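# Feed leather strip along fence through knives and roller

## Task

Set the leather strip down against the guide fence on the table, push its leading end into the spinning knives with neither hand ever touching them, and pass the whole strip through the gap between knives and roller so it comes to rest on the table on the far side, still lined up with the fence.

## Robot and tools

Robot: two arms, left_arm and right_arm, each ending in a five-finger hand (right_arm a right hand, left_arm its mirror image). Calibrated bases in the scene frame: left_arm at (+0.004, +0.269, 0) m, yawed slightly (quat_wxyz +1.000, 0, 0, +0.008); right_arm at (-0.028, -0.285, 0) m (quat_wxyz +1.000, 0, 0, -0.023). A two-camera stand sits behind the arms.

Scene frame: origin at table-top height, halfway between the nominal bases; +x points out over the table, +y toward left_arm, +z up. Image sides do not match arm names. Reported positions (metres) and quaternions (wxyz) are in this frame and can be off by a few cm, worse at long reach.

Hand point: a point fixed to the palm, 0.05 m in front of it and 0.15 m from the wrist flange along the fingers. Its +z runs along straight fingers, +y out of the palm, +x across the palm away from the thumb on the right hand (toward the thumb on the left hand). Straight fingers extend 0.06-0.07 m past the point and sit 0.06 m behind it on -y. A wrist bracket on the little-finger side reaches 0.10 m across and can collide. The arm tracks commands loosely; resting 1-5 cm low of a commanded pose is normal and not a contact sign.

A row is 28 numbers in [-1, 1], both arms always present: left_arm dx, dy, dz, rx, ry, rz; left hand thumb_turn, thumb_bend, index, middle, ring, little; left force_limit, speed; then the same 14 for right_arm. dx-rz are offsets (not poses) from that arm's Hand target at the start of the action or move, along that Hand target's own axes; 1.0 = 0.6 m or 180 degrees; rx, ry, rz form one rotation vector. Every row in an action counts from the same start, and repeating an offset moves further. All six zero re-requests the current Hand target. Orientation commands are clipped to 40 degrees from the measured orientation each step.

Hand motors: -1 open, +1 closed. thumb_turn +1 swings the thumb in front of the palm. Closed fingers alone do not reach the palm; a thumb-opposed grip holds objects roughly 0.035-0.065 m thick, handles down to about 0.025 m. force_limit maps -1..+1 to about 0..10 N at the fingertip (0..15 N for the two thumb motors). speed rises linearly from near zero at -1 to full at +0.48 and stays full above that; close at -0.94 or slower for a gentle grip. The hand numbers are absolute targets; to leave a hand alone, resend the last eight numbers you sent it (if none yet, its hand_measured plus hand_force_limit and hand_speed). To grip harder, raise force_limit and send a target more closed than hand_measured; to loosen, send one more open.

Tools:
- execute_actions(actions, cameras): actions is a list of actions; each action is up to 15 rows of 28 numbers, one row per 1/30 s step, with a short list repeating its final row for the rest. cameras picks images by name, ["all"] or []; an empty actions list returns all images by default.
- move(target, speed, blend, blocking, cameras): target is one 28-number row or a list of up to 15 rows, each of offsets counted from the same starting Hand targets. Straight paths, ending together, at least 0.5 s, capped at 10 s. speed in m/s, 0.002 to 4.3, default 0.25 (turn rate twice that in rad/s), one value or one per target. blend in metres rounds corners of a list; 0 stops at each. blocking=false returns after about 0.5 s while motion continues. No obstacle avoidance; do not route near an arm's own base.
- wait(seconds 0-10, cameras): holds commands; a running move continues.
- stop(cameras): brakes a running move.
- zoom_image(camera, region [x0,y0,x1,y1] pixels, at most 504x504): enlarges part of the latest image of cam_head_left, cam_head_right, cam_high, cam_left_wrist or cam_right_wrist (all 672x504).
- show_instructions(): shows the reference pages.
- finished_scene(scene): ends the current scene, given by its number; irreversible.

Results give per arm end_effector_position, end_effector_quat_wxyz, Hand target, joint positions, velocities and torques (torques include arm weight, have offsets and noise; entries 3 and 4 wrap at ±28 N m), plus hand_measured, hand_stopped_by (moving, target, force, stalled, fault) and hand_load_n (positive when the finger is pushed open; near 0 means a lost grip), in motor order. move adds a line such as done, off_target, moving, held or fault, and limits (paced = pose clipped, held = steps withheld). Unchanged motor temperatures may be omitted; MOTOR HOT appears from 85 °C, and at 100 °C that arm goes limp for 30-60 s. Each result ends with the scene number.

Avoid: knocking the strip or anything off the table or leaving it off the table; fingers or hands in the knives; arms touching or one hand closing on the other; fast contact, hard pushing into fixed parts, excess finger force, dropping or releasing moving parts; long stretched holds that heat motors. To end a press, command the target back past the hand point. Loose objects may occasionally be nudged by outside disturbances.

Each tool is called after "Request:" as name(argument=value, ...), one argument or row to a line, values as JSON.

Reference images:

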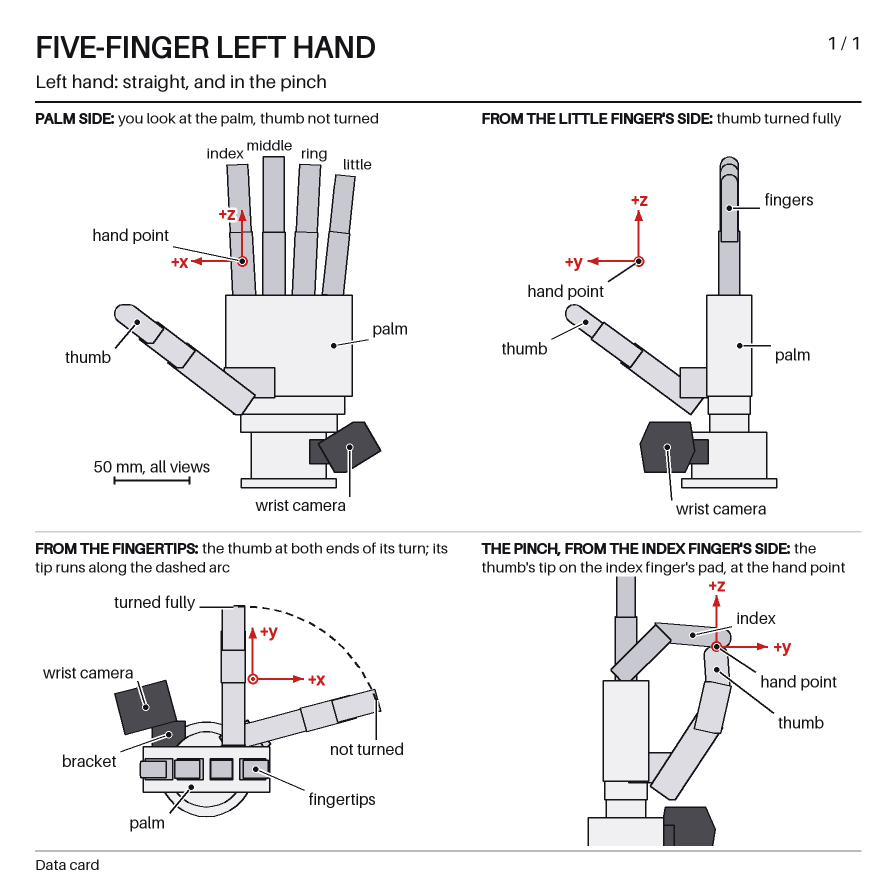

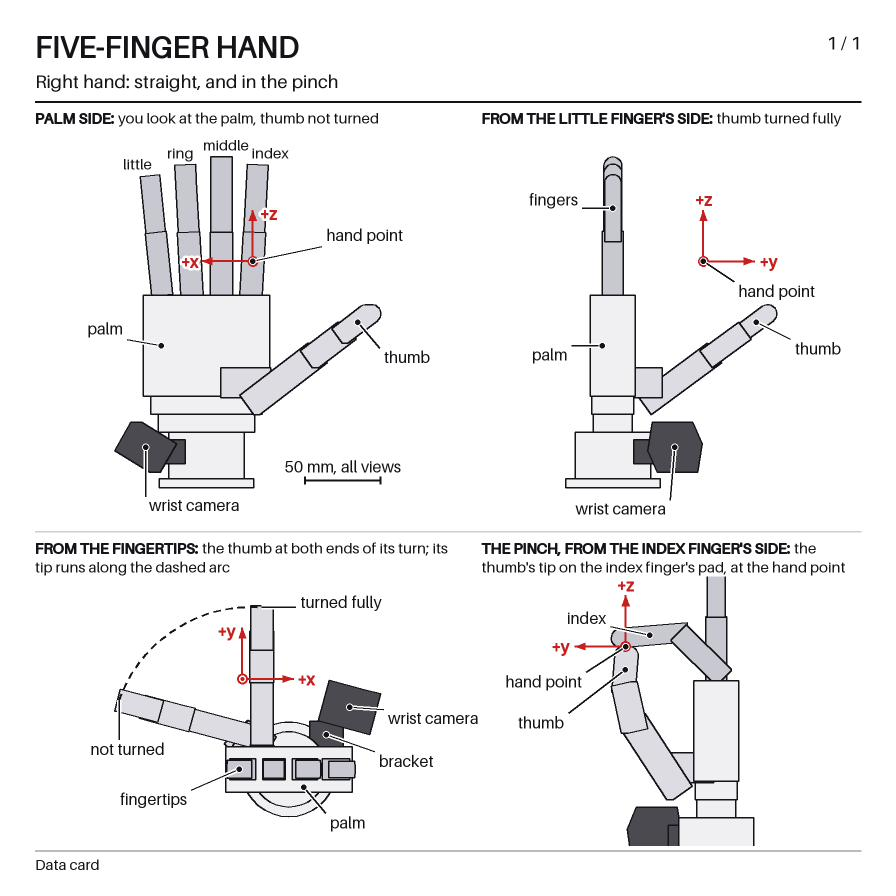

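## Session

Request:
execute_actions(
  actions=[],
)

Request:
zoom_image(
  camera="cam_head_right",
  region=[230, 210, 470, 360],
)

Request:
zoom_image(
  camera="cam_head_left",
  region=[250, 210, 490, 360],
)

Scene clock: 0.00 s.
left_arm: end_effector_position=(+0.0983, +0.4599, +0.1483) hand_measured=(-1.000, -1.000, -1.000, -1.000, -1.000, -1.000) hand_load_n=(+0.0, +0.0, +0.0, +0.0, +0.0, +0.0) hand_stopped_by=(target, target, target, target, target, target) hand_force_limit=0.00 hand_speed=-0.80 end_effector_quat_wxyz=(+0.001, +0.994, +0.105, +0.027) | right_arm: end_effector_position=(+0.2363, -0.5031, +0.3420) hand_measured=(-1.000, -1.000, -1.000, -1.000, -1.000, -1.000) hand_load_n=(-0.5, +0.0, +0.0, +0.0, +0.0, +0.0) hand_stopped_by=(target, target, target, target, target, target) hand_force_limit=0.00 hand_speed=-0.80 end_effector_quat_wxyz=(+0.075, +0.286, +0.883, -0.366)
Joint positions: left_arm=[1.388 0.985 0.802 -1.375 0.052 -0.378] | right_arm=[-0.395 0.94 1.21 -1.54 0.714 1.643]
Joint velocities: within noise
Joint torques (N m): no reading
Motor temperatures (°C): left_arm=[27 29 30 26 26 27] | right_arm=[28 27 31 24 26 25]
Heat: left arm: hottest elbow 30 °C; right arm: hottest elbow 31 °C.
Hand target: left_arm +0.1000, +0.4695, +0.1585; -0.015, +0.994, +0.105, +0.031 | right_arm +0.2399, -0.5048, +0.3559; +0.089, +0.291, +0.879, -0.367

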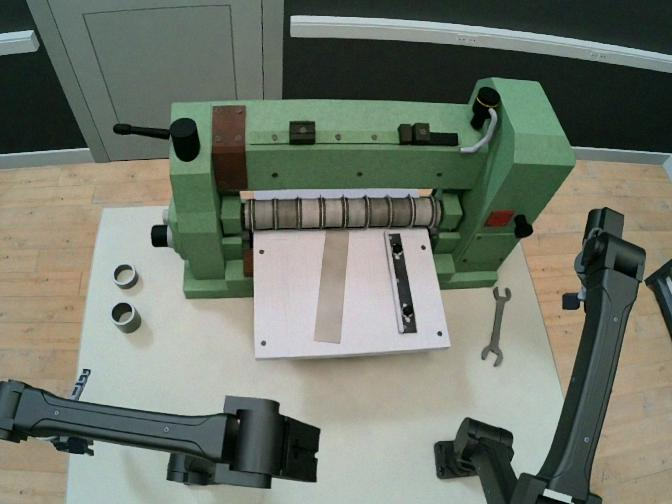

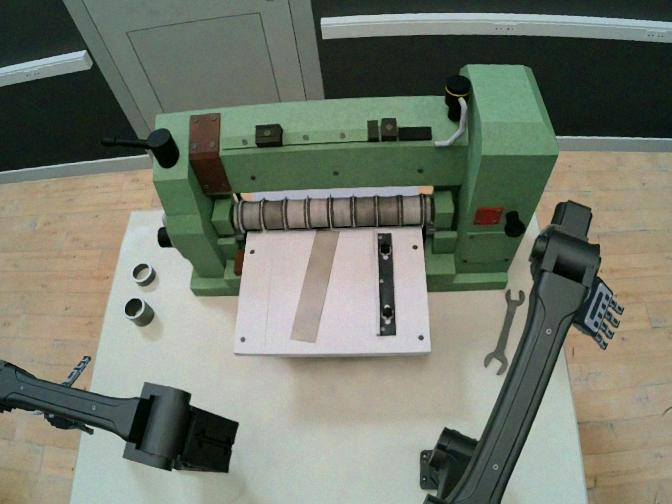

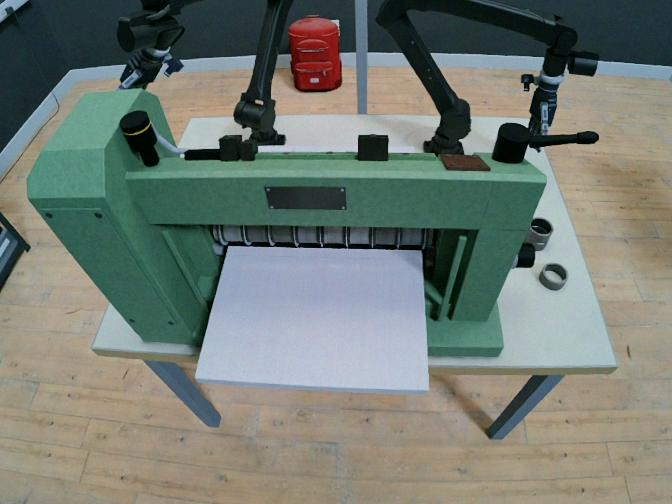

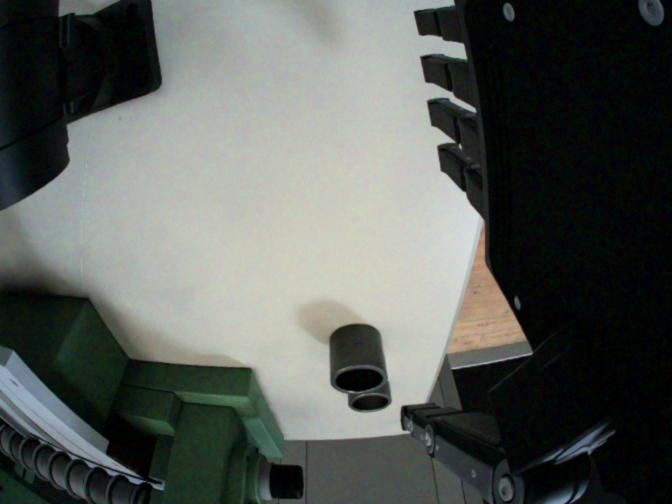

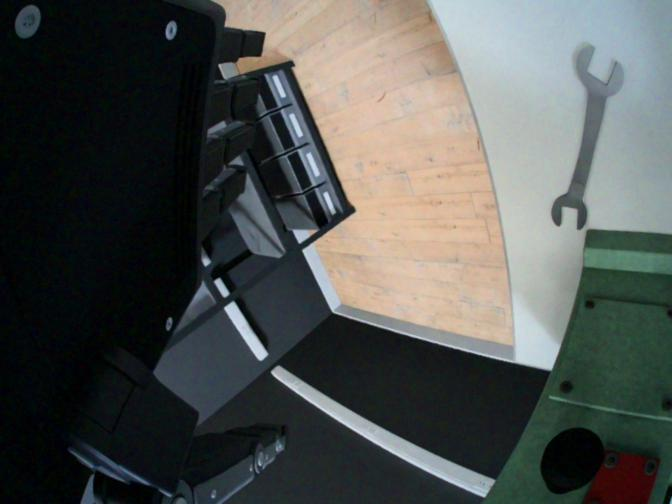

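Scaled by 2.100.

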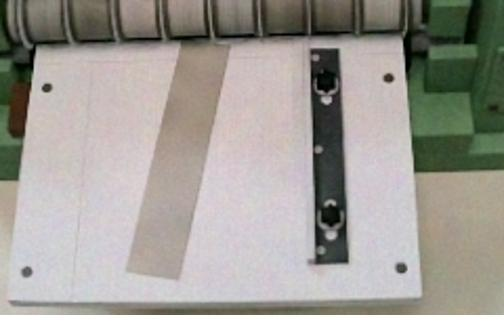

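Scaled by 2.100.

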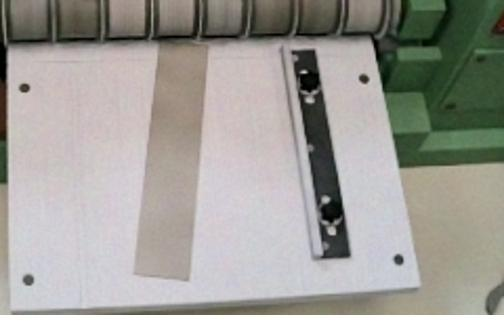

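Request:
move(
  target=[
    [0.2033,0.0692,-0.2223,0,0,0,-1,-1,-1,-1,-1,-1,0,-0.8,0.0545,0.0655,-0.1152,-0.079,-0.1566,-0.2899,-1,-1,-0.58,-0.9,1,1,-0.4,-0.3],
    [0.2033,0.0692,-0.2223,0,0,0,-1,-1,-1,-1,-1,-1,0,-0.8,0.1995,0.2543,-0.2772,-0.158,-0.3131,-0.5798,-1,-1,-0.58,-0.9,1,1,-0.4,-0.3],
    [0.2033,0.0692,-0.2223,0,0,0,-1,-1,-1,-1,-1,-1,0,-0.8,0.4337,0.5483,-0.5027,-0.158,-0.3131,-0.5798,-1,-1,-0.58,-0.9,1,1,-0.4,-0.3],
  ],
  speed=0.3,
  blend=[0.04, 0.04, 0],
  cameras=["cam_head_right", "cam_head_left", "cam_right_wrist"],
)

Scene clock: 59.23 s.
left_arm: end_effector_position=(+0.2110, +0.4403, +0.2789) hand_measured=(-1.000, -1.000, -1.000, -1.000, -1.000, -1.000) hand_load_n=(+0.0, +0.0, +0.0, +0.0, +0.0, +0.0) hand_stopped_by=(target, target, target, target, target, target) hand_force_limit=0.00 hand_speed=-0.80 end_effector_quat_wxyz=(+0.002, +0.994, +0.104, +0.019) | right_arm: end_effector_position=(+0.2264, -0.0084, +0.2533) hand_measured=(-1.000, -1.000, -0.580, -0.900, +1.000, +1.000) hand_load_n=(+0.0, +0.0, +0.0, +0.0, +0.0, +0.0) hand_stopped_by=(target, target, target, target, target, target) hand_force_limit=-0.40 hand_speed=-0.30 end_effector_quat_wxyz=(-0.152, +0.692, -0.681, +0.186)
Joint positions: left_arm=[0.943 1.052 1.189 -1.686 0.03 -0.82] | right_arm=[0.916 1.161 1.214 -1.331 0.392 0.793]
Joint torques (N m): left_arm=[-0.97 -4.42 13.64 -0.1 -0.09 -0.22] | right_arm=[0.38 -5.77 14.67 0.75 0.4 0.16]
Motor temperatures (°C): left_arm=[27 29 37 26 26 27] | right_arm=[28 27 36 24 26 25]
Heat: left arm: hottest elbow 37 °C; right arm: hottest elbow 36 °C.
Hand target: left_arm +0.2198, +0.4495, +0.2986; -0.015, +0.994, +0.105, +0.031 | right_arm +0.2345, +0.0061, +0.2793; -0.182, +0.684, -0.683, +0.183
Off the commanded pose: left_arm 0.023 m, 2 deg | right_arm 0.031 m, 4 deg.
move: off_target (left_arm, right_arm)
Images, in order (width x height): cam_head_left 672x504, cam_head_right 672x504, cam_right_wrist 672x504.

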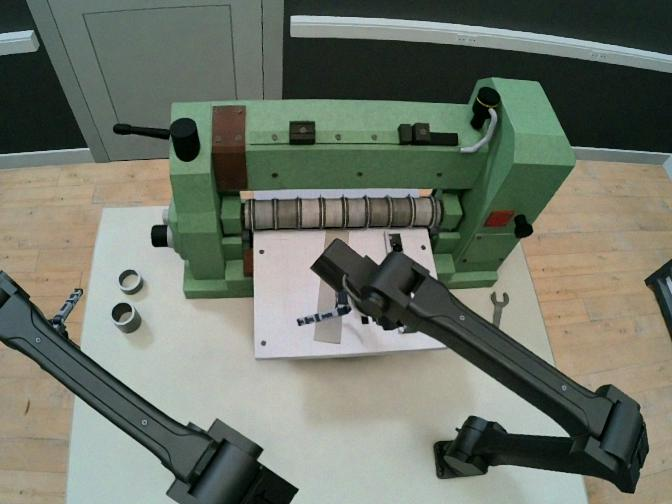

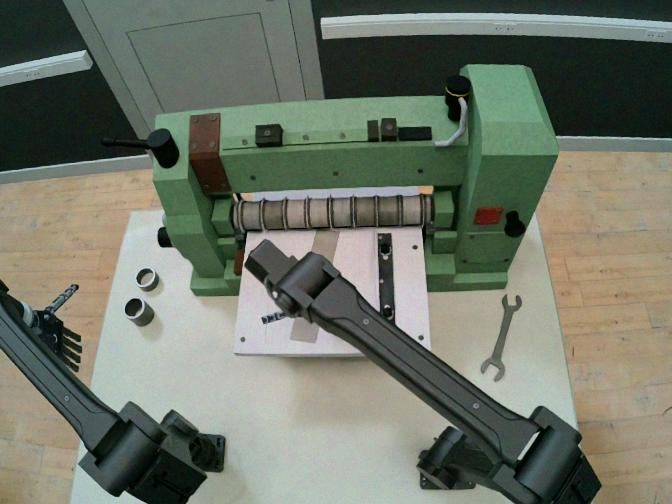

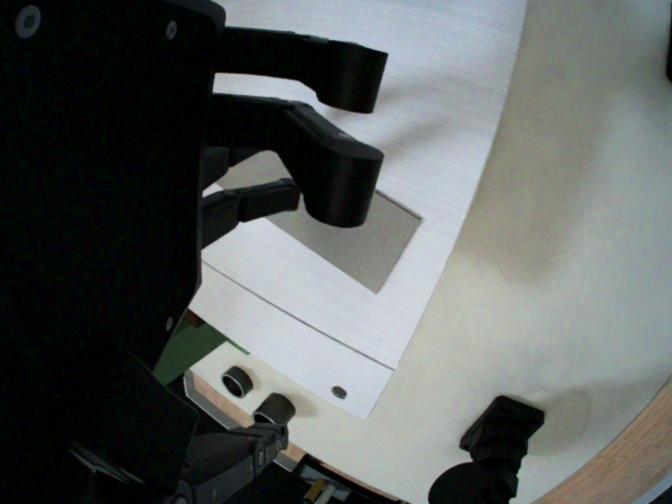

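Request:
move(
  target=[0,0,0,0,0,0,-1,-1,-1,-1,-1,-1,0,-0.8,-0.0232,0.0120,0.0591,0,0,0,-1,-1,-0.58,-0.9,1,1,-0.4,-0.3],
  speed=0.1,
  cameras=["cam_head_left", "cam_right_wrist"],
)

Scene clock: 69.77 s.
left_arm: end_effector_position=(+0.2110, +0.4403, +0.2789) hand_measured=(-1.000, -1.000, -1.000, -1.000, -1.000, -1.000) hand_load_n=(+0.0, +0.0, +0.0, +0.0, +0.0, +0.0) hand_stopped_by=(target, target, target, target, target, target) hand_force_limit=0.00 hand_speed=-0.80 end_effector_quat_wxyz=(+0.002, +0.994, +0.104, +0.019) | right_arm: end_effector_position=(+0.2446, +0.0134, +0.2443) hand_measured=(-1.000, -1.000, -0.580, -0.900, +1.000, +1.000) hand_load_n=(+0.0, +0.5, +0.0, +0.0, +0.0, +0.0) hand_stopped_by=(target, target, target, target, target, target) hand_force_limit=-0.40 hand_speed=-0.30 end_effector_quat_wxyz=(-0.175, +0.686, -0.682, +0.184)
Joint positions: left_arm=[0.943 1.052 1.189 -1.686 0.03 -0.82] | right_arm=[0.916 1.201 1.214 -1.244 0.393 0.795]
Joint torques (N m): left_arm=[-1.08 -4.48 13.68 -0.08 -0.08 -0.22] | right_arm=[0.38 -6.24 10.14 1.28 0.41 0.18]
Heat: left arm: hottest elbow 39 °C; right arm: hottest elbow 37 °C.
Hand target: left_arm +0.2198, +0.4495, +0.2986; -0.015, +0.994, +0.105, +0.031 | right_arm +0.2460, +0.0200, +0.2450; -0.183, +0.683, -0.683, +0.183
Off the commanded pose: left_arm 0.023 m, 2 deg | right_arm 0.007 m, 1 deg.
move: off_target (left_arm)
Images, in order (width x height): cam_head_left 672x504, cam_right_wrist 672x504.

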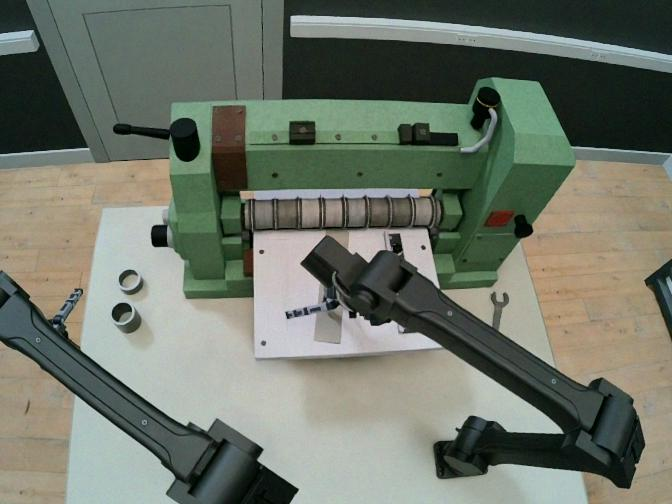

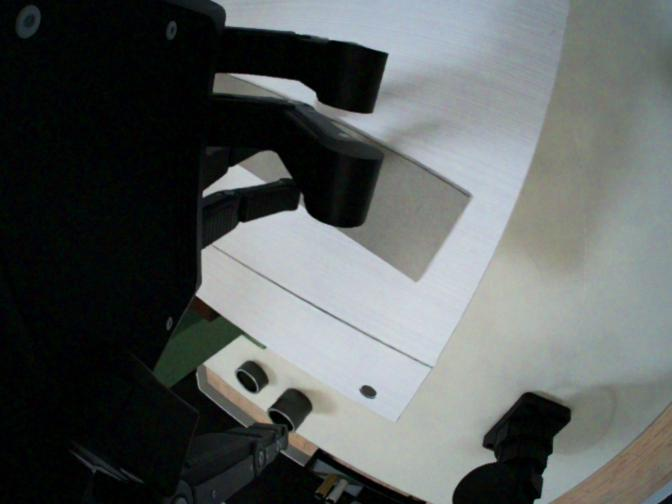

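Request:
move(
  target=[0,0,0,0,0,0,-1,-1,-1,-1,-1,-1,0,-0.8,0.015,0.0358,0.0370,0,0,0,-1,-1,-0.58,-0.9,1,1,-0.4,-0.3],
  speed=0.05,
  cameras=["cam_head_left", "cam_head_right", "cam_right_wrist"],
)

Request:
zoom_image(
  camera="cam_head_left",
  region=[250, 210, 490, 360],
)

Scene clock: 77.43 s.
left_arm: end_effector_position=(+0.2110, +0.4403, +0.2789) hand_measured=(-1.000, -1.000, -1.000, -1.000, -1.000, -1.000) hand_load_n=(+0.0, +0.0, +0.0, +0.0, +0.0, +0.0) hand_stopped_by=(target, target, target, target, target, target) hand_force_limit=0.00 hand_speed=-0.80 end_effector_quat_wxyz=(+0.002, +0.994, +0.104, +0.019) | right_arm: end_effector_position=(+0.2423, +0.0099, +0.2243) hand_measured=(-1.000, -1.000, -0.580, -0.900, +1.000, +1.000) hand_load_n=(+0.0, +0.0, +0.0, +0.0, +0.0, +0.0) hand_stopped_by=(target, target, target, target, target, target) hand_force_limit=-0.40 hand_speed=-0.30 end_effector_quat_wxyz=(-0.188, +0.681, -0.683, +0.184)
Joint positions: left_arm=[0.943 1.052 1.189 -1.686 0.03 -0.82] | right_arm=[0.916 1.171 1.132 -1.165 0.395 0.798]
Joint torques (N m): left_arm=[-1.03 -4.48 13.65 -0.06 -0.11 -0.25] | right_arm=[0.38 -6.01 8.55 1.1 0.31 0.15]
Heat: left arm: hottest elbow 40 °C; right arm: hottest elbow 37 °C.
Hand target: left_arm +0.2198, +0.4495, +0.2986; -0.015, +0.994, +0.105, +0.031 | right_arm +0.2385, +0.0110, +0.2151; -0.183, +0.683, -0.683, +0.183
Off the commanded pose: left_arm 0.023 m, 2 deg | right_arm 0.010 m, 1 deg.
move: off_target (left_arm)
Images, in order (width x height): cam_head_left 672x504, cam_head_right 672x504, cam_right_wrist 672x504.

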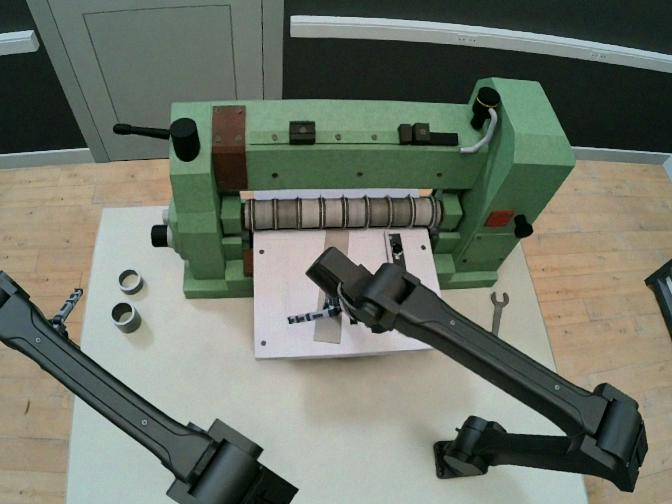

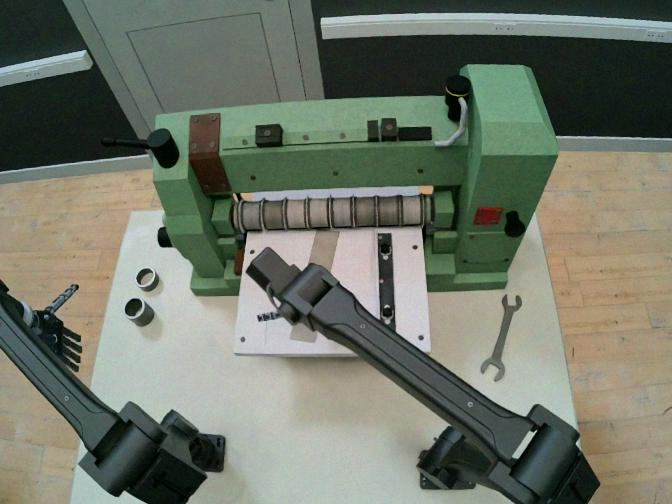

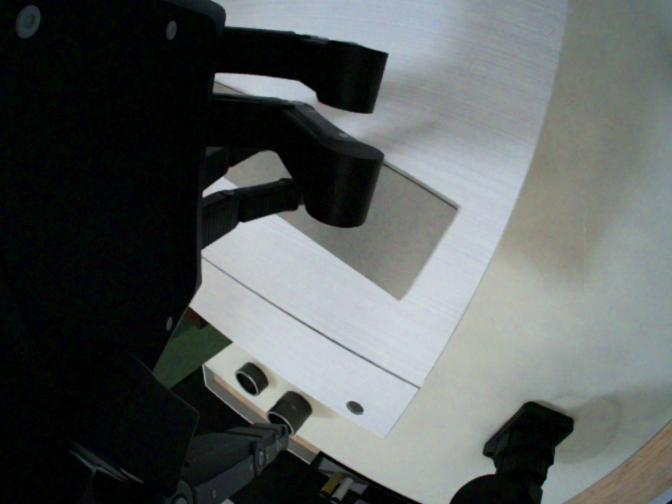

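Scaled by 2.100.

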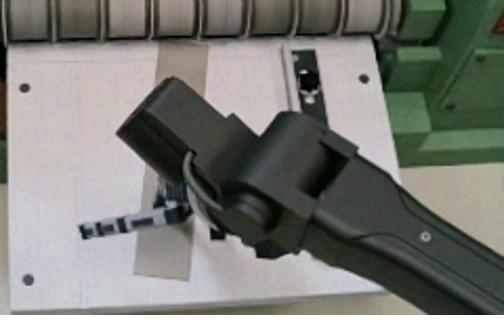

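Request:
move(
  target=[0,0,0,0,0,0,-1,-1,-1,-1,-1,-1,0,-0.8,0.0933,0,0,0,0,0,-1,-1,-0.58,-0.9,1,1,-0.4,-0.3],
  speed=0.06,
  cameras=["cam_head_left", "cam_head_right", "cam_right_wrist"],
)

Request:
zoom_image(
  camera="cam_head_left",
  region=[250, 210, 490, 360],
)

Scene clock: 84.63 s.
left_arm: end_effector_position=(+0.2110, +0.4403, +0.2789) hand_measured=(-1.000, -1.000, -1.000, -1.000, -1.000, -1.000) hand_load_n=(+0.0, +0.0, +0.0, +0.0, +0.0, +0.0) hand_stopped_by=(target, target, target, target, target, target) hand_force_limit=0.00 hand_speed=-0.80 end_effector_quat_wxyz=(+0.002, +0.994, +0.104, +0.019) | right_arm: end_effector_position=(+0.2383, -0.0360, +0.2240) hand_measured=(-1.000, -1.000, -0.580, -0.900, +1.000, +1.000) hand_load_n=(+0.0, +0.0, +0.0, +0.0, +0.0, +0.0) hand_stopped_by=(target, target, target, target, target, target) hand_force_limit=-0.40 hand_speed=-0.30 end_effector_quat_wxyz=(-0.195, +0.680, -0.684, +0.179)
Joint positions: left_arm=[0.943 1.052 1.189 -1.686 0.03 -0.82] | right_arm=[0.823 1.055 1.043 -1.145 0.35 0.707]
Joint torques (N m): left_arm=[-1.32 -4.6 13.7 -0.1 -0.09 -0.23] | right_arm=[-1.61 -4.54 8.64 0.87 0.35 -0.13]
Heat: left arm: hottest elbow 41 °C; right arm: hottest elbow 37 °C.
Hand target: left_arm +0.2198, +0.4495, +0.2986; -0.015, +0.994, +0.105, +0.031 | right_arm +0.2386, -0.0450, +0.2152; -0.183, +0.683, -0.683, +0.183
Off the commanded pose: left_arm 0.023 m, 2 deg | right_arm 0.013 m, 2 deg.
move: off_target (left_arm, right_arm)
Images, in order (width x height): cam_head_left 672x504, cam_head_right 672x504, cam_right_wrist 672x504.

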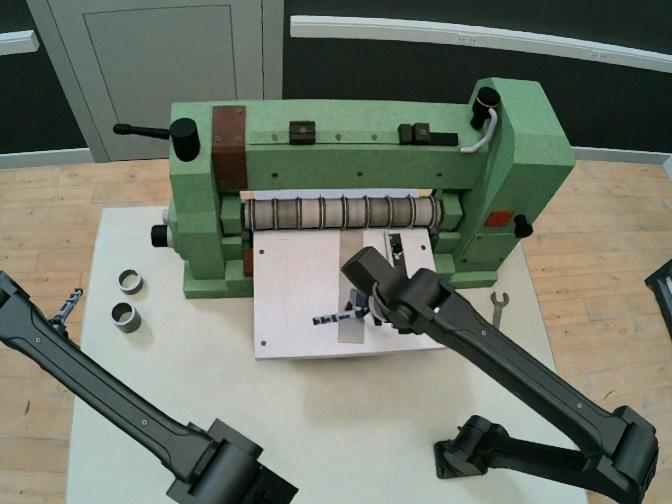

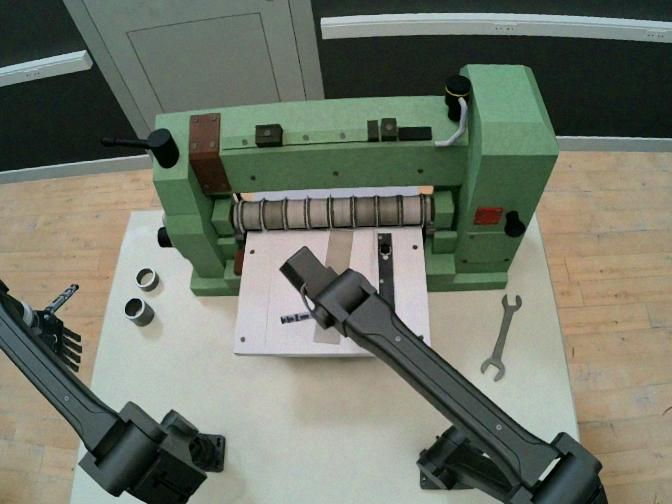

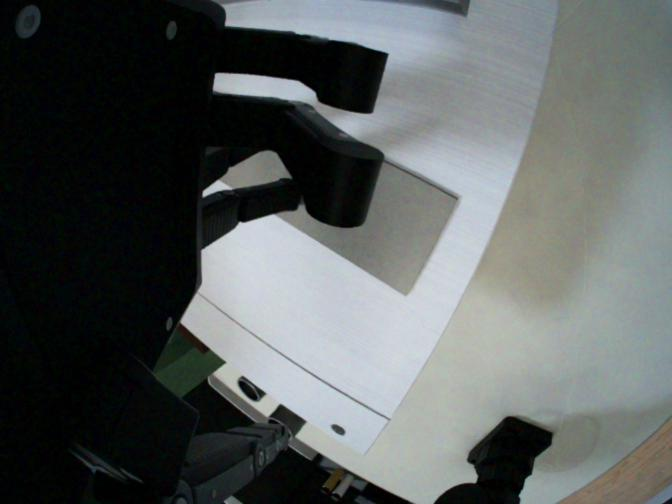

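Scaled by 2.100.

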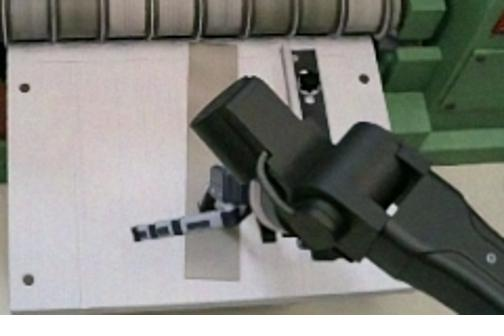

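Request:
move(
  target=[0,0,0,0,0,0,-1,-1,-1,-1,-1,-1,0,-0.8,0.0767,0,0,0,0,0,-1,-1,-0.58,-0.9,1,1,-0.4,-0.3],
  speed=0.06,
  cameras=["cam_head_left", "cam_head_right", "cam_right_wrist"],
)

Request:
zoom_image(
  camera="cam_head_left",
  region=[250, 210, 490, 360],
)

Scene clock: 92.50 s.
left_arm: end_effector_position=(+0.2110, +0.4403, +0.2789) hand_measured=(-1.000, -1.000, -1.000, -1.000, -1.000, -1.000) hand_load_n=(+0.0, +0.0, +0.0, +0.0, +0.0, +0.0) hand_stopped_by=(target, target, target, target, target, target) hand_force_limit=0.00 hand_speed=-0.80 end_effector_quat_wxyz=(+0.002, +0.994, +0.104, +0.019) | right_arm: end_effector_position=(+0.2387, -0.0826, +0.2238) hand_measured=(-1.000, -1.000, -0.580, -0.900, +1.000, +1.000) hand_load_n=(+0.0, -0.5, +0.0, +0.0, +0.0, +0.0) hand_stopped_by=(target, target, target, target, target, target) hand_force_limit=-0.40 hand_speed=-0.30 end_effector_quat_wxyz=(-0.194, +0.681, -0.683, +0.179)
Joint positions: left_arm=[0.943 1.052 1.189 -1.686 0.03 -0.82] | right_arm=[0.702 0.964 0.983 -1.139 0.3 0.59]
Joint torques (N m): left_arm=[-0.97 -4.78 13.57 -0.12 -0.1 -0.22] | right_arm=[-1.44 -3.55 8.69 0.9 0.36 -0.12]
Motor temperatures (°C): left_arm=[27 29 42 26 26 27] | right_arm=[28 27 37 24 26 25]
Heat: left arm: hottest elbow 42 °C; right arm: hottest elbow 37 °C.
Hand target: left_arm +0.2198, +0.4495, +0.2986; -0.015, +0.994, +0.105, +0.031 | right_arm +0.2386, -0.0910, +0.2153; -0.183, +0.683, -0.683, +0.183
Off the commanded pose: left_arm 0.023 m, 2 deg | right_arm 0.012 m, 1 deg.
move: off_target (left_arm, right_arm)
Images, in order (width x height): cam_head_left 672x504, cam_head_right 672x504, cam_right_wrist 672x504.

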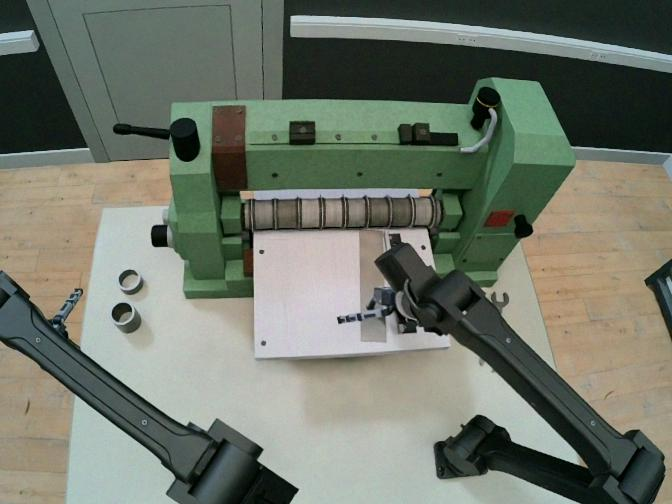

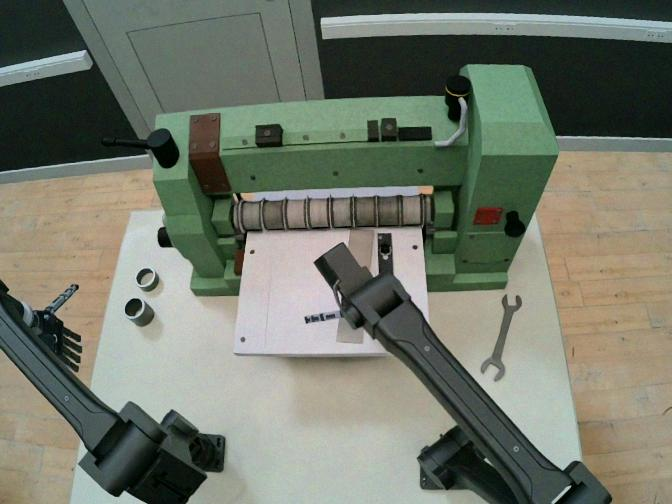

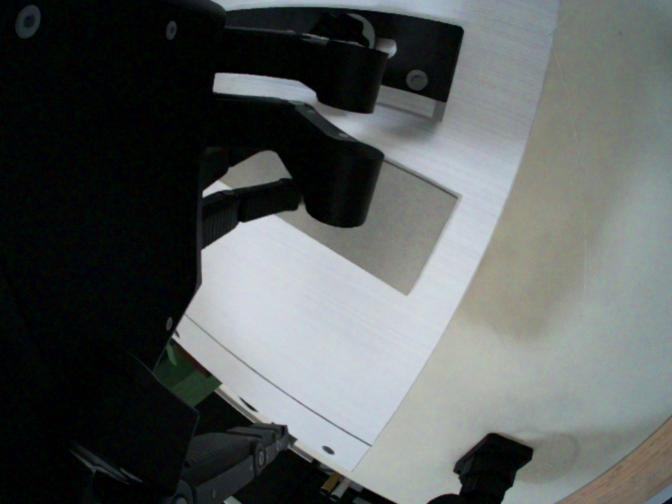

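Scaled by 2.100.

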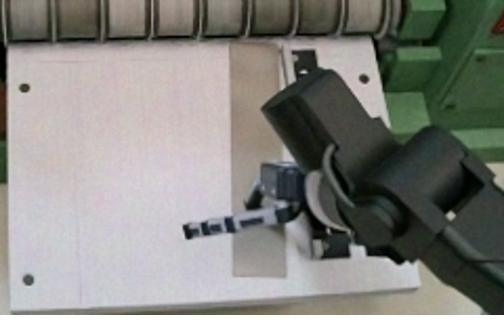

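Request:
zoom_image(
  camera="cam_head_left",
  region=[340, 220, 440, 350],
)

Request:
zoom_image(
  camera="cam_right_wrist",
  region=[200, 0, 560, 340],
)

Scaled by 3.877.

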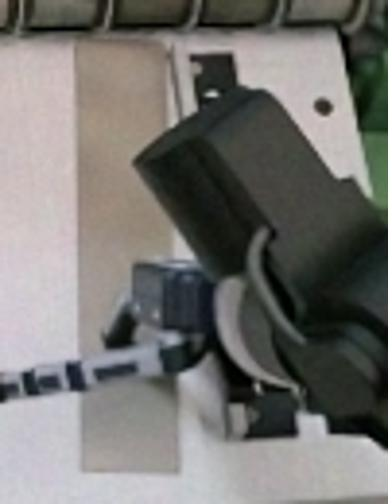

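Scaled by 1.400 from the camera's 672x504 image, which has a finer 960x720 frame.

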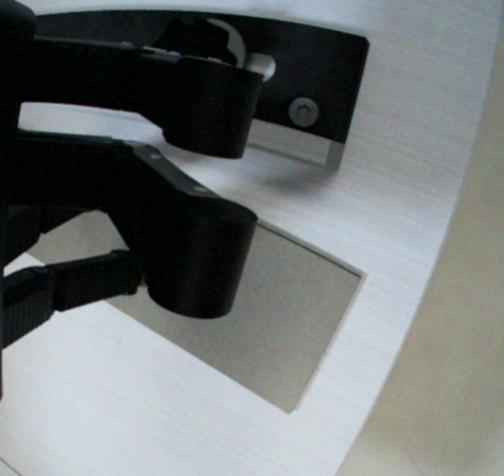

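Request:
move(
  target=[0,0,0,0,0,0,-1,-1,-1,-1,-1,-1,0,-0.8,0.035,0,0,0,0,0,-1,-1,-0.58,-0.9,1,1,-0.4,-0.3],
  speed=0.05,
  cameras=["cam_head_left", "cam_head_right", "cam_right_wrist"],
)

Request:
zoom_image(
  camera="cam_head_left",
  region=[340, 220, 440, 350],
)

Request:
zoom_image(
  camera="cam_right_wrist",
  region=[200, 0, 560, 340],
)

Scene clock: 108.87 s.
left_arm: end_effector_position=(+0.2110, +0.4403, +0.2789) hand_measured=(-1.000, -1.000, -1.000, -1.000, -1.000, -1.000) hand_load_n=(+0.0, +0.0, +0.0, +0.0, +0.0, +0.0) hand_stopped_by=(target, target, target, target, target, target) hand_force_limit=0.00 hand_speed=-0.80 end_effector_quat_wxyz=(+0.002, +0.994, +0.104, +0.019) | right_arm: end_effector_position=(+0.2389, -0.1034, +0.2237) hand_measured=(-1.000, -1.000, -0.580, -0.900, +1.000, +1.000) hand_load_n=(+0.0, +0.0, +0.0, +0.0, +0.0, +0.0) hand_stopped_by=(target, target, target, target, target, target) hand_force_limit=-0.40 hand_speed=-0.30 end_effector_quat_wxyz=(-0.194, +0.681, -0.683, +0.179)
Joint positions: left_arm=[0.943 1.052 1.189 -1.686 0.03 -0.82] | right_arm=[0.639 0.927 0.96 -1.137 0.271 0.53]
Joint torques (N m): left_arm=[-1.14 -4.54 13.64 -0.12 -0.11 -0.24] | right_arm=[-1.61 -3.25 8.75 0.98 0.42 -0.11]
Heat: left arm: hottest elbow 43 °C; right arm: hottest elbow 37 °C.
Hand target: left_arm +0.2198, +0.4495, +0.2986; -0.015, +0.994, +0.105, +0.031 | right_arm +0.2386, -0.1120, +0.2153; -0.183, +0.683, -0.683, +0.183
Off the commanded pose: left_arm 0.023 m, 2 deg | right_arm 0.012 m, 1 deg.
move: off_target (left_arm, right_arm)
Images, in order (width x height): cam_head_left 672x504, cam_head_right 672x504, cam_right_wrist 672x504.

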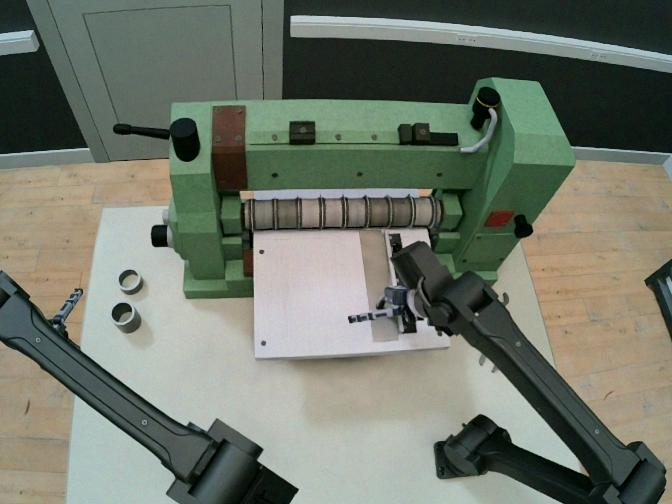

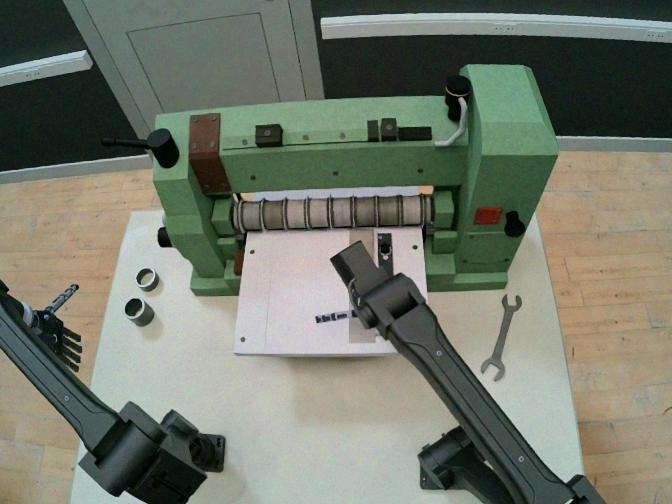

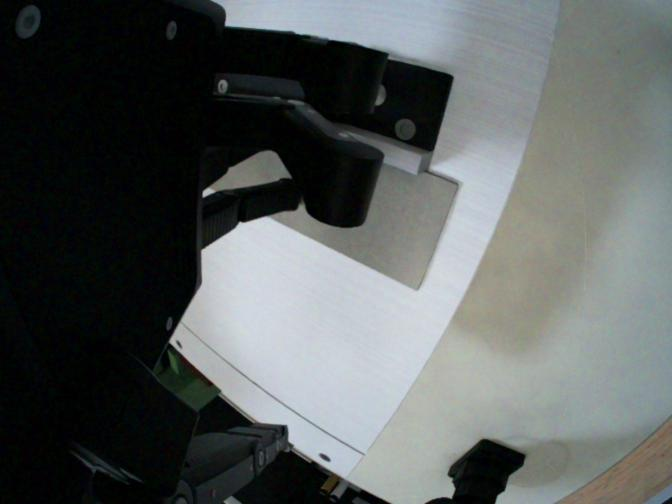

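Scaled by 3.877.

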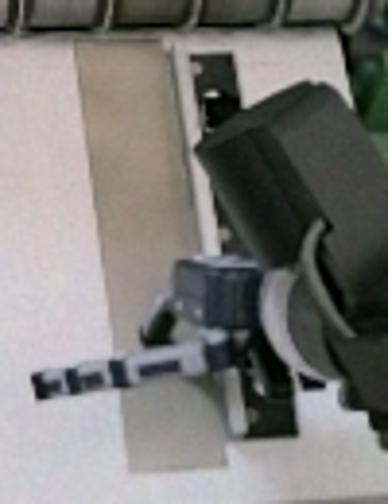

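Scaled by 1.400 from the camera's 672x504 image, which has a finer 960x720 frame.

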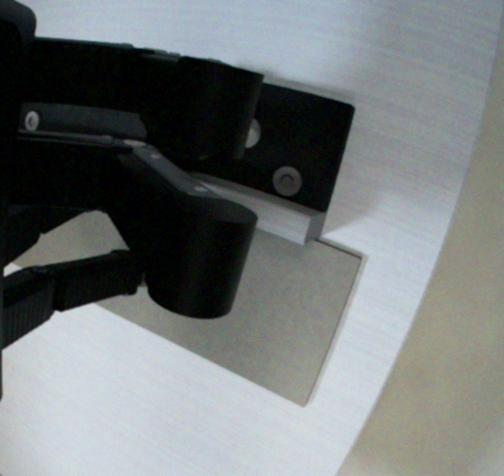

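Request:
move(
  target=[0,0,0,0,0,0,-1,-1,-1,-1,-1,-1,0,-0.8,0.0133,0,0,0,0,0,-1,-1,-0.58,-0.9,1,1,-0.4,-0.3],
  speed=0.05,
  cameras=["cam_head_left", "cam_right_wrist"],
)

Request:
zoom_image(
  camera="cam_head_left",
  region=[340, 220, 440, 350],
)

Request:
zoom_image(
  camera="cam_right_wrist",
  region=[200, 0, 560, 340],
)

Scene clock: 119.47 s.
left_arm: end_effector_position=(+0.2110, +0.4403, +0.2789) hand_measured=(-1.000, -1.000, -1.000, -1.000, -1.000, -1.000) hand_load_n=(+0.0, +0.0, +0.0, +0.0, +0.0, +0.0) hand_stopped_by=(target, target, target, target, target, target) hand_force_limit=0.00 hand_speed=-0.80 end_effector_quat_wxyz=(+0.002, +0.994, +0.104, +0.019) | right_arm: end_effector_position=(+0.2387, -0.1067, +0.2238) hand_measured=(-1.000, -1.000, -0.580, -0.900, +1.000, +1.000) hand_load_n=(+0.0, +0.0, +0.0, +0.5, +0.0, +0.0) hand_stopped_by=(target, target, target, target, target, target) hand_force_limit=-0.40 hand_speed=-0.30 end_effector_quat_wxyz=(-0.198, +0.685, -0.679, +0.176)
Joint positions: left_arm=[0.943 1.052 1.189 -1.686 0.03 -0.82] | right_arm=[0.621 0.917 0.953 -1.129 0.252 0.504]
Joint torques (N m): left_arm=[-1.2 -4.48 13.7 -0.06 -0.1 -0.23] | right_arm=[-2.08 -3.31 8.76 0.7 0.76 -0.09]
Heat: left arm: hottest elbow 44 °C; right arm: hottest elbow 37 °C.
Hand target: left_arm +0.2198, +0.4495, +0.2986; -0.015, +0.994, +0.105, +0.031 | right_arm +0.2386, -0.1199, +0.2153; -0.183, +0.683, -0.683, +0.183
Off the commanded pose: left_arm 0.023 m, 2 deg | right_arm 0.016 m, 2 deg.
move: off_target (left_arm, right_arm)
Images, in order (width x height): cam_head_left 672x504, cam_right_wrist 672x504.

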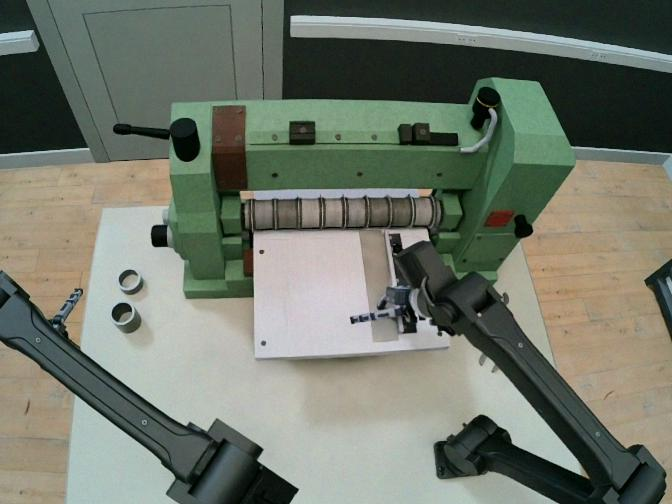

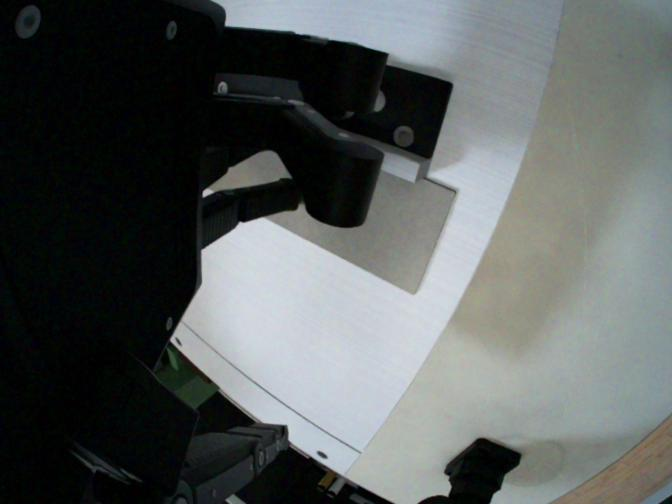

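Scaled by 3.877.

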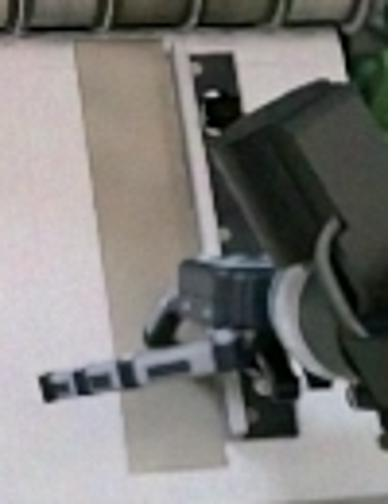

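Scaled by 1.400 from the camera's 672x504 image, which has a finer 960x720 frame.

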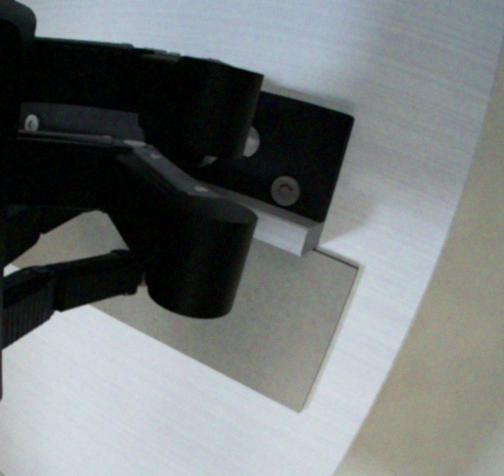

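Request:
move(
  target=[
    [0,0,0,0,0,0,-1,-1,-1,-1,-1,-1,0,-0.8,-0.0232,0,0,0,0,0,-1,-1,-0.58,-0.9,1,1,-0.4,-0.3],
    [0,0,0,0,0,0,-1,-1,-1,-1,-1,-1,0,-0.8,-0.0215,-0.0678,0.0392,0,0,0,-1,-1,-0.58,-0.9,1,1,-0.4,-0.3],
    [0,0,0,0,0,0,-1,-1,-1,-1,-1,-1,0,-0.8,-0.0215,-0.1490,-0.0680,0,0,0,-1,-1,-0.58,-0.9,1,1,-0.4,-0.3],
  ],
  speed=[0.05, 0.05, 0.3],
  blend=[0, 0.005, 0],
  cameras=["cam_head_left", "cam_high", "cam_right_wrist"],
)

Request:
zoom_image(
  camera="cam_head_left",
  region=[340, 180, 440, 350],
)

Scene clock: 132.07 s.
left_arm: end_effector_position=(+0.2110, +0.4403, +0.2789) hand_measured=(-1.000, -1.000, -1.000, -1.000, -1.000, -1.000) hand_load_n=(+0.0, +0.0, +0.0, +0.0, +0.0, +0.0) hand_stopped_by=(target, target, target, target, target, target) hand_force_limit=0.00 hand_speed=-0.80 end_effector_quat_wxyz=(+0.002, +0.994, +0.104, +0.019) | right_arm: end_effector_position=(+0.2843, -0.1088, +0.2719) hand_measured=(-1.000, -1.000, -0.580, -0.900, +1.000, +1.000) hand_load_n=(+0.0, +0.0, +0.0, +0.0, +0.0, +0.0) hand_stopped_by=(target, target, target, target, target, target) hand_force_limit=-0.40 hand_speed=-0.30 end_effector_quat_wxyz=(-0.165, +0.687, -0.685, +0.176)
Joint positions: left_arm=[0.943 1.052 1.189 -1.686 0.03 -0.82] | right_arm=[0.546 1.076 1.189 -1.255 0.238 0.443]
Joint torques (N m): left_arm=[-1.08 -4.48 13.64 -0.12 -0.11 -0.24] | right_arm=[-0.97 -4.72 14.87 0.59 0.2 -0.05]
Heat: left arm: hottest elbow 45 °C; right arm: hottest elbow 37 °C.
Hand target: left_arm +0.2198, +0.4495, +0.2986; -0.015, +0.994, +0.105, +0.031 | right_arm +0.2957, -0.1069, +0.2953; -0.183, +0.683, -0.683, +0.183
Off the commanded pose: left_arm 0.023 m, 2 deg | right_arm 0.026 m, 2 deg.
move: off_target (left_arm, right_arm)
Images, in order (width x height): cam_head_left 672x504, cam_high 672x504, cam_right_wrist 672x504.

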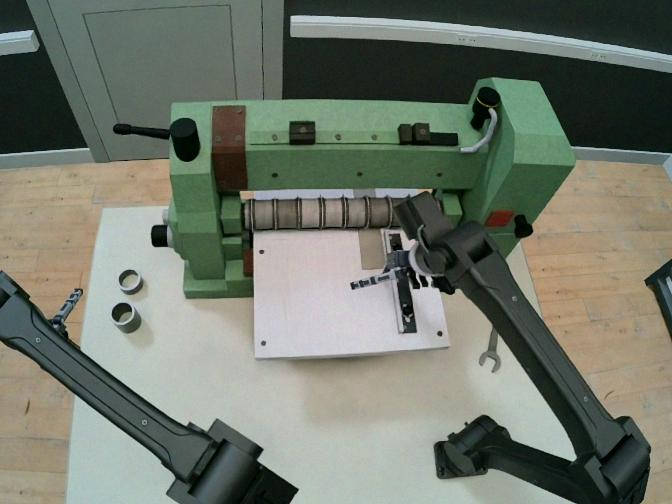

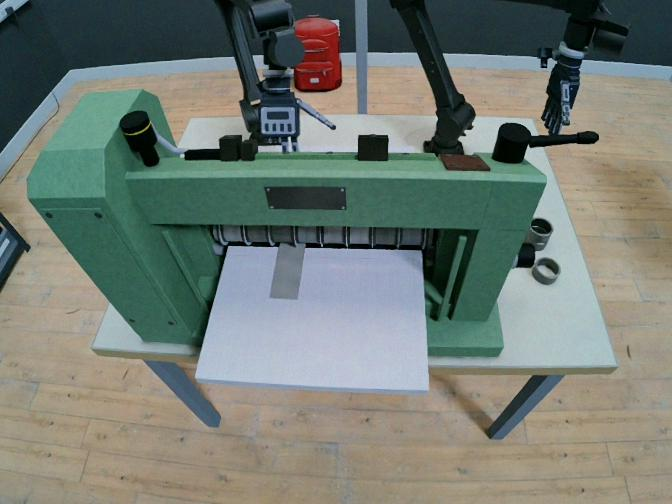

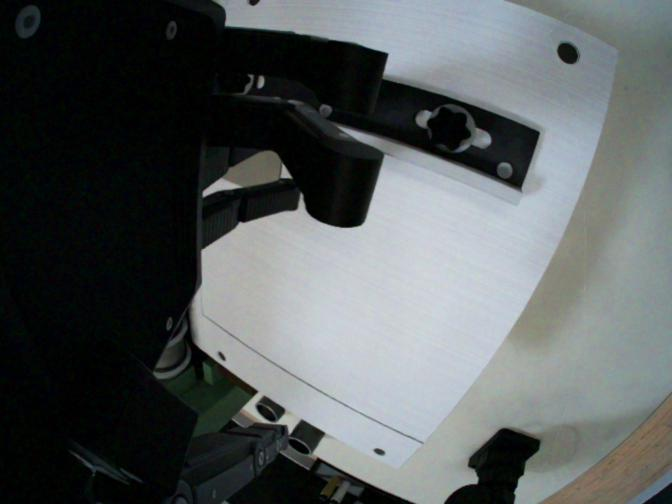

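Scaled by 2.965.

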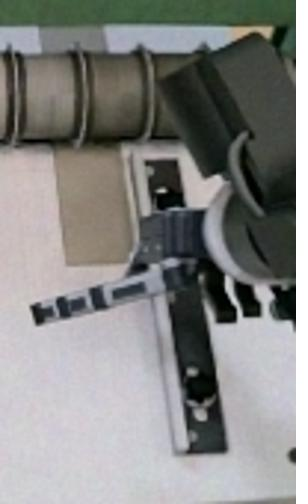

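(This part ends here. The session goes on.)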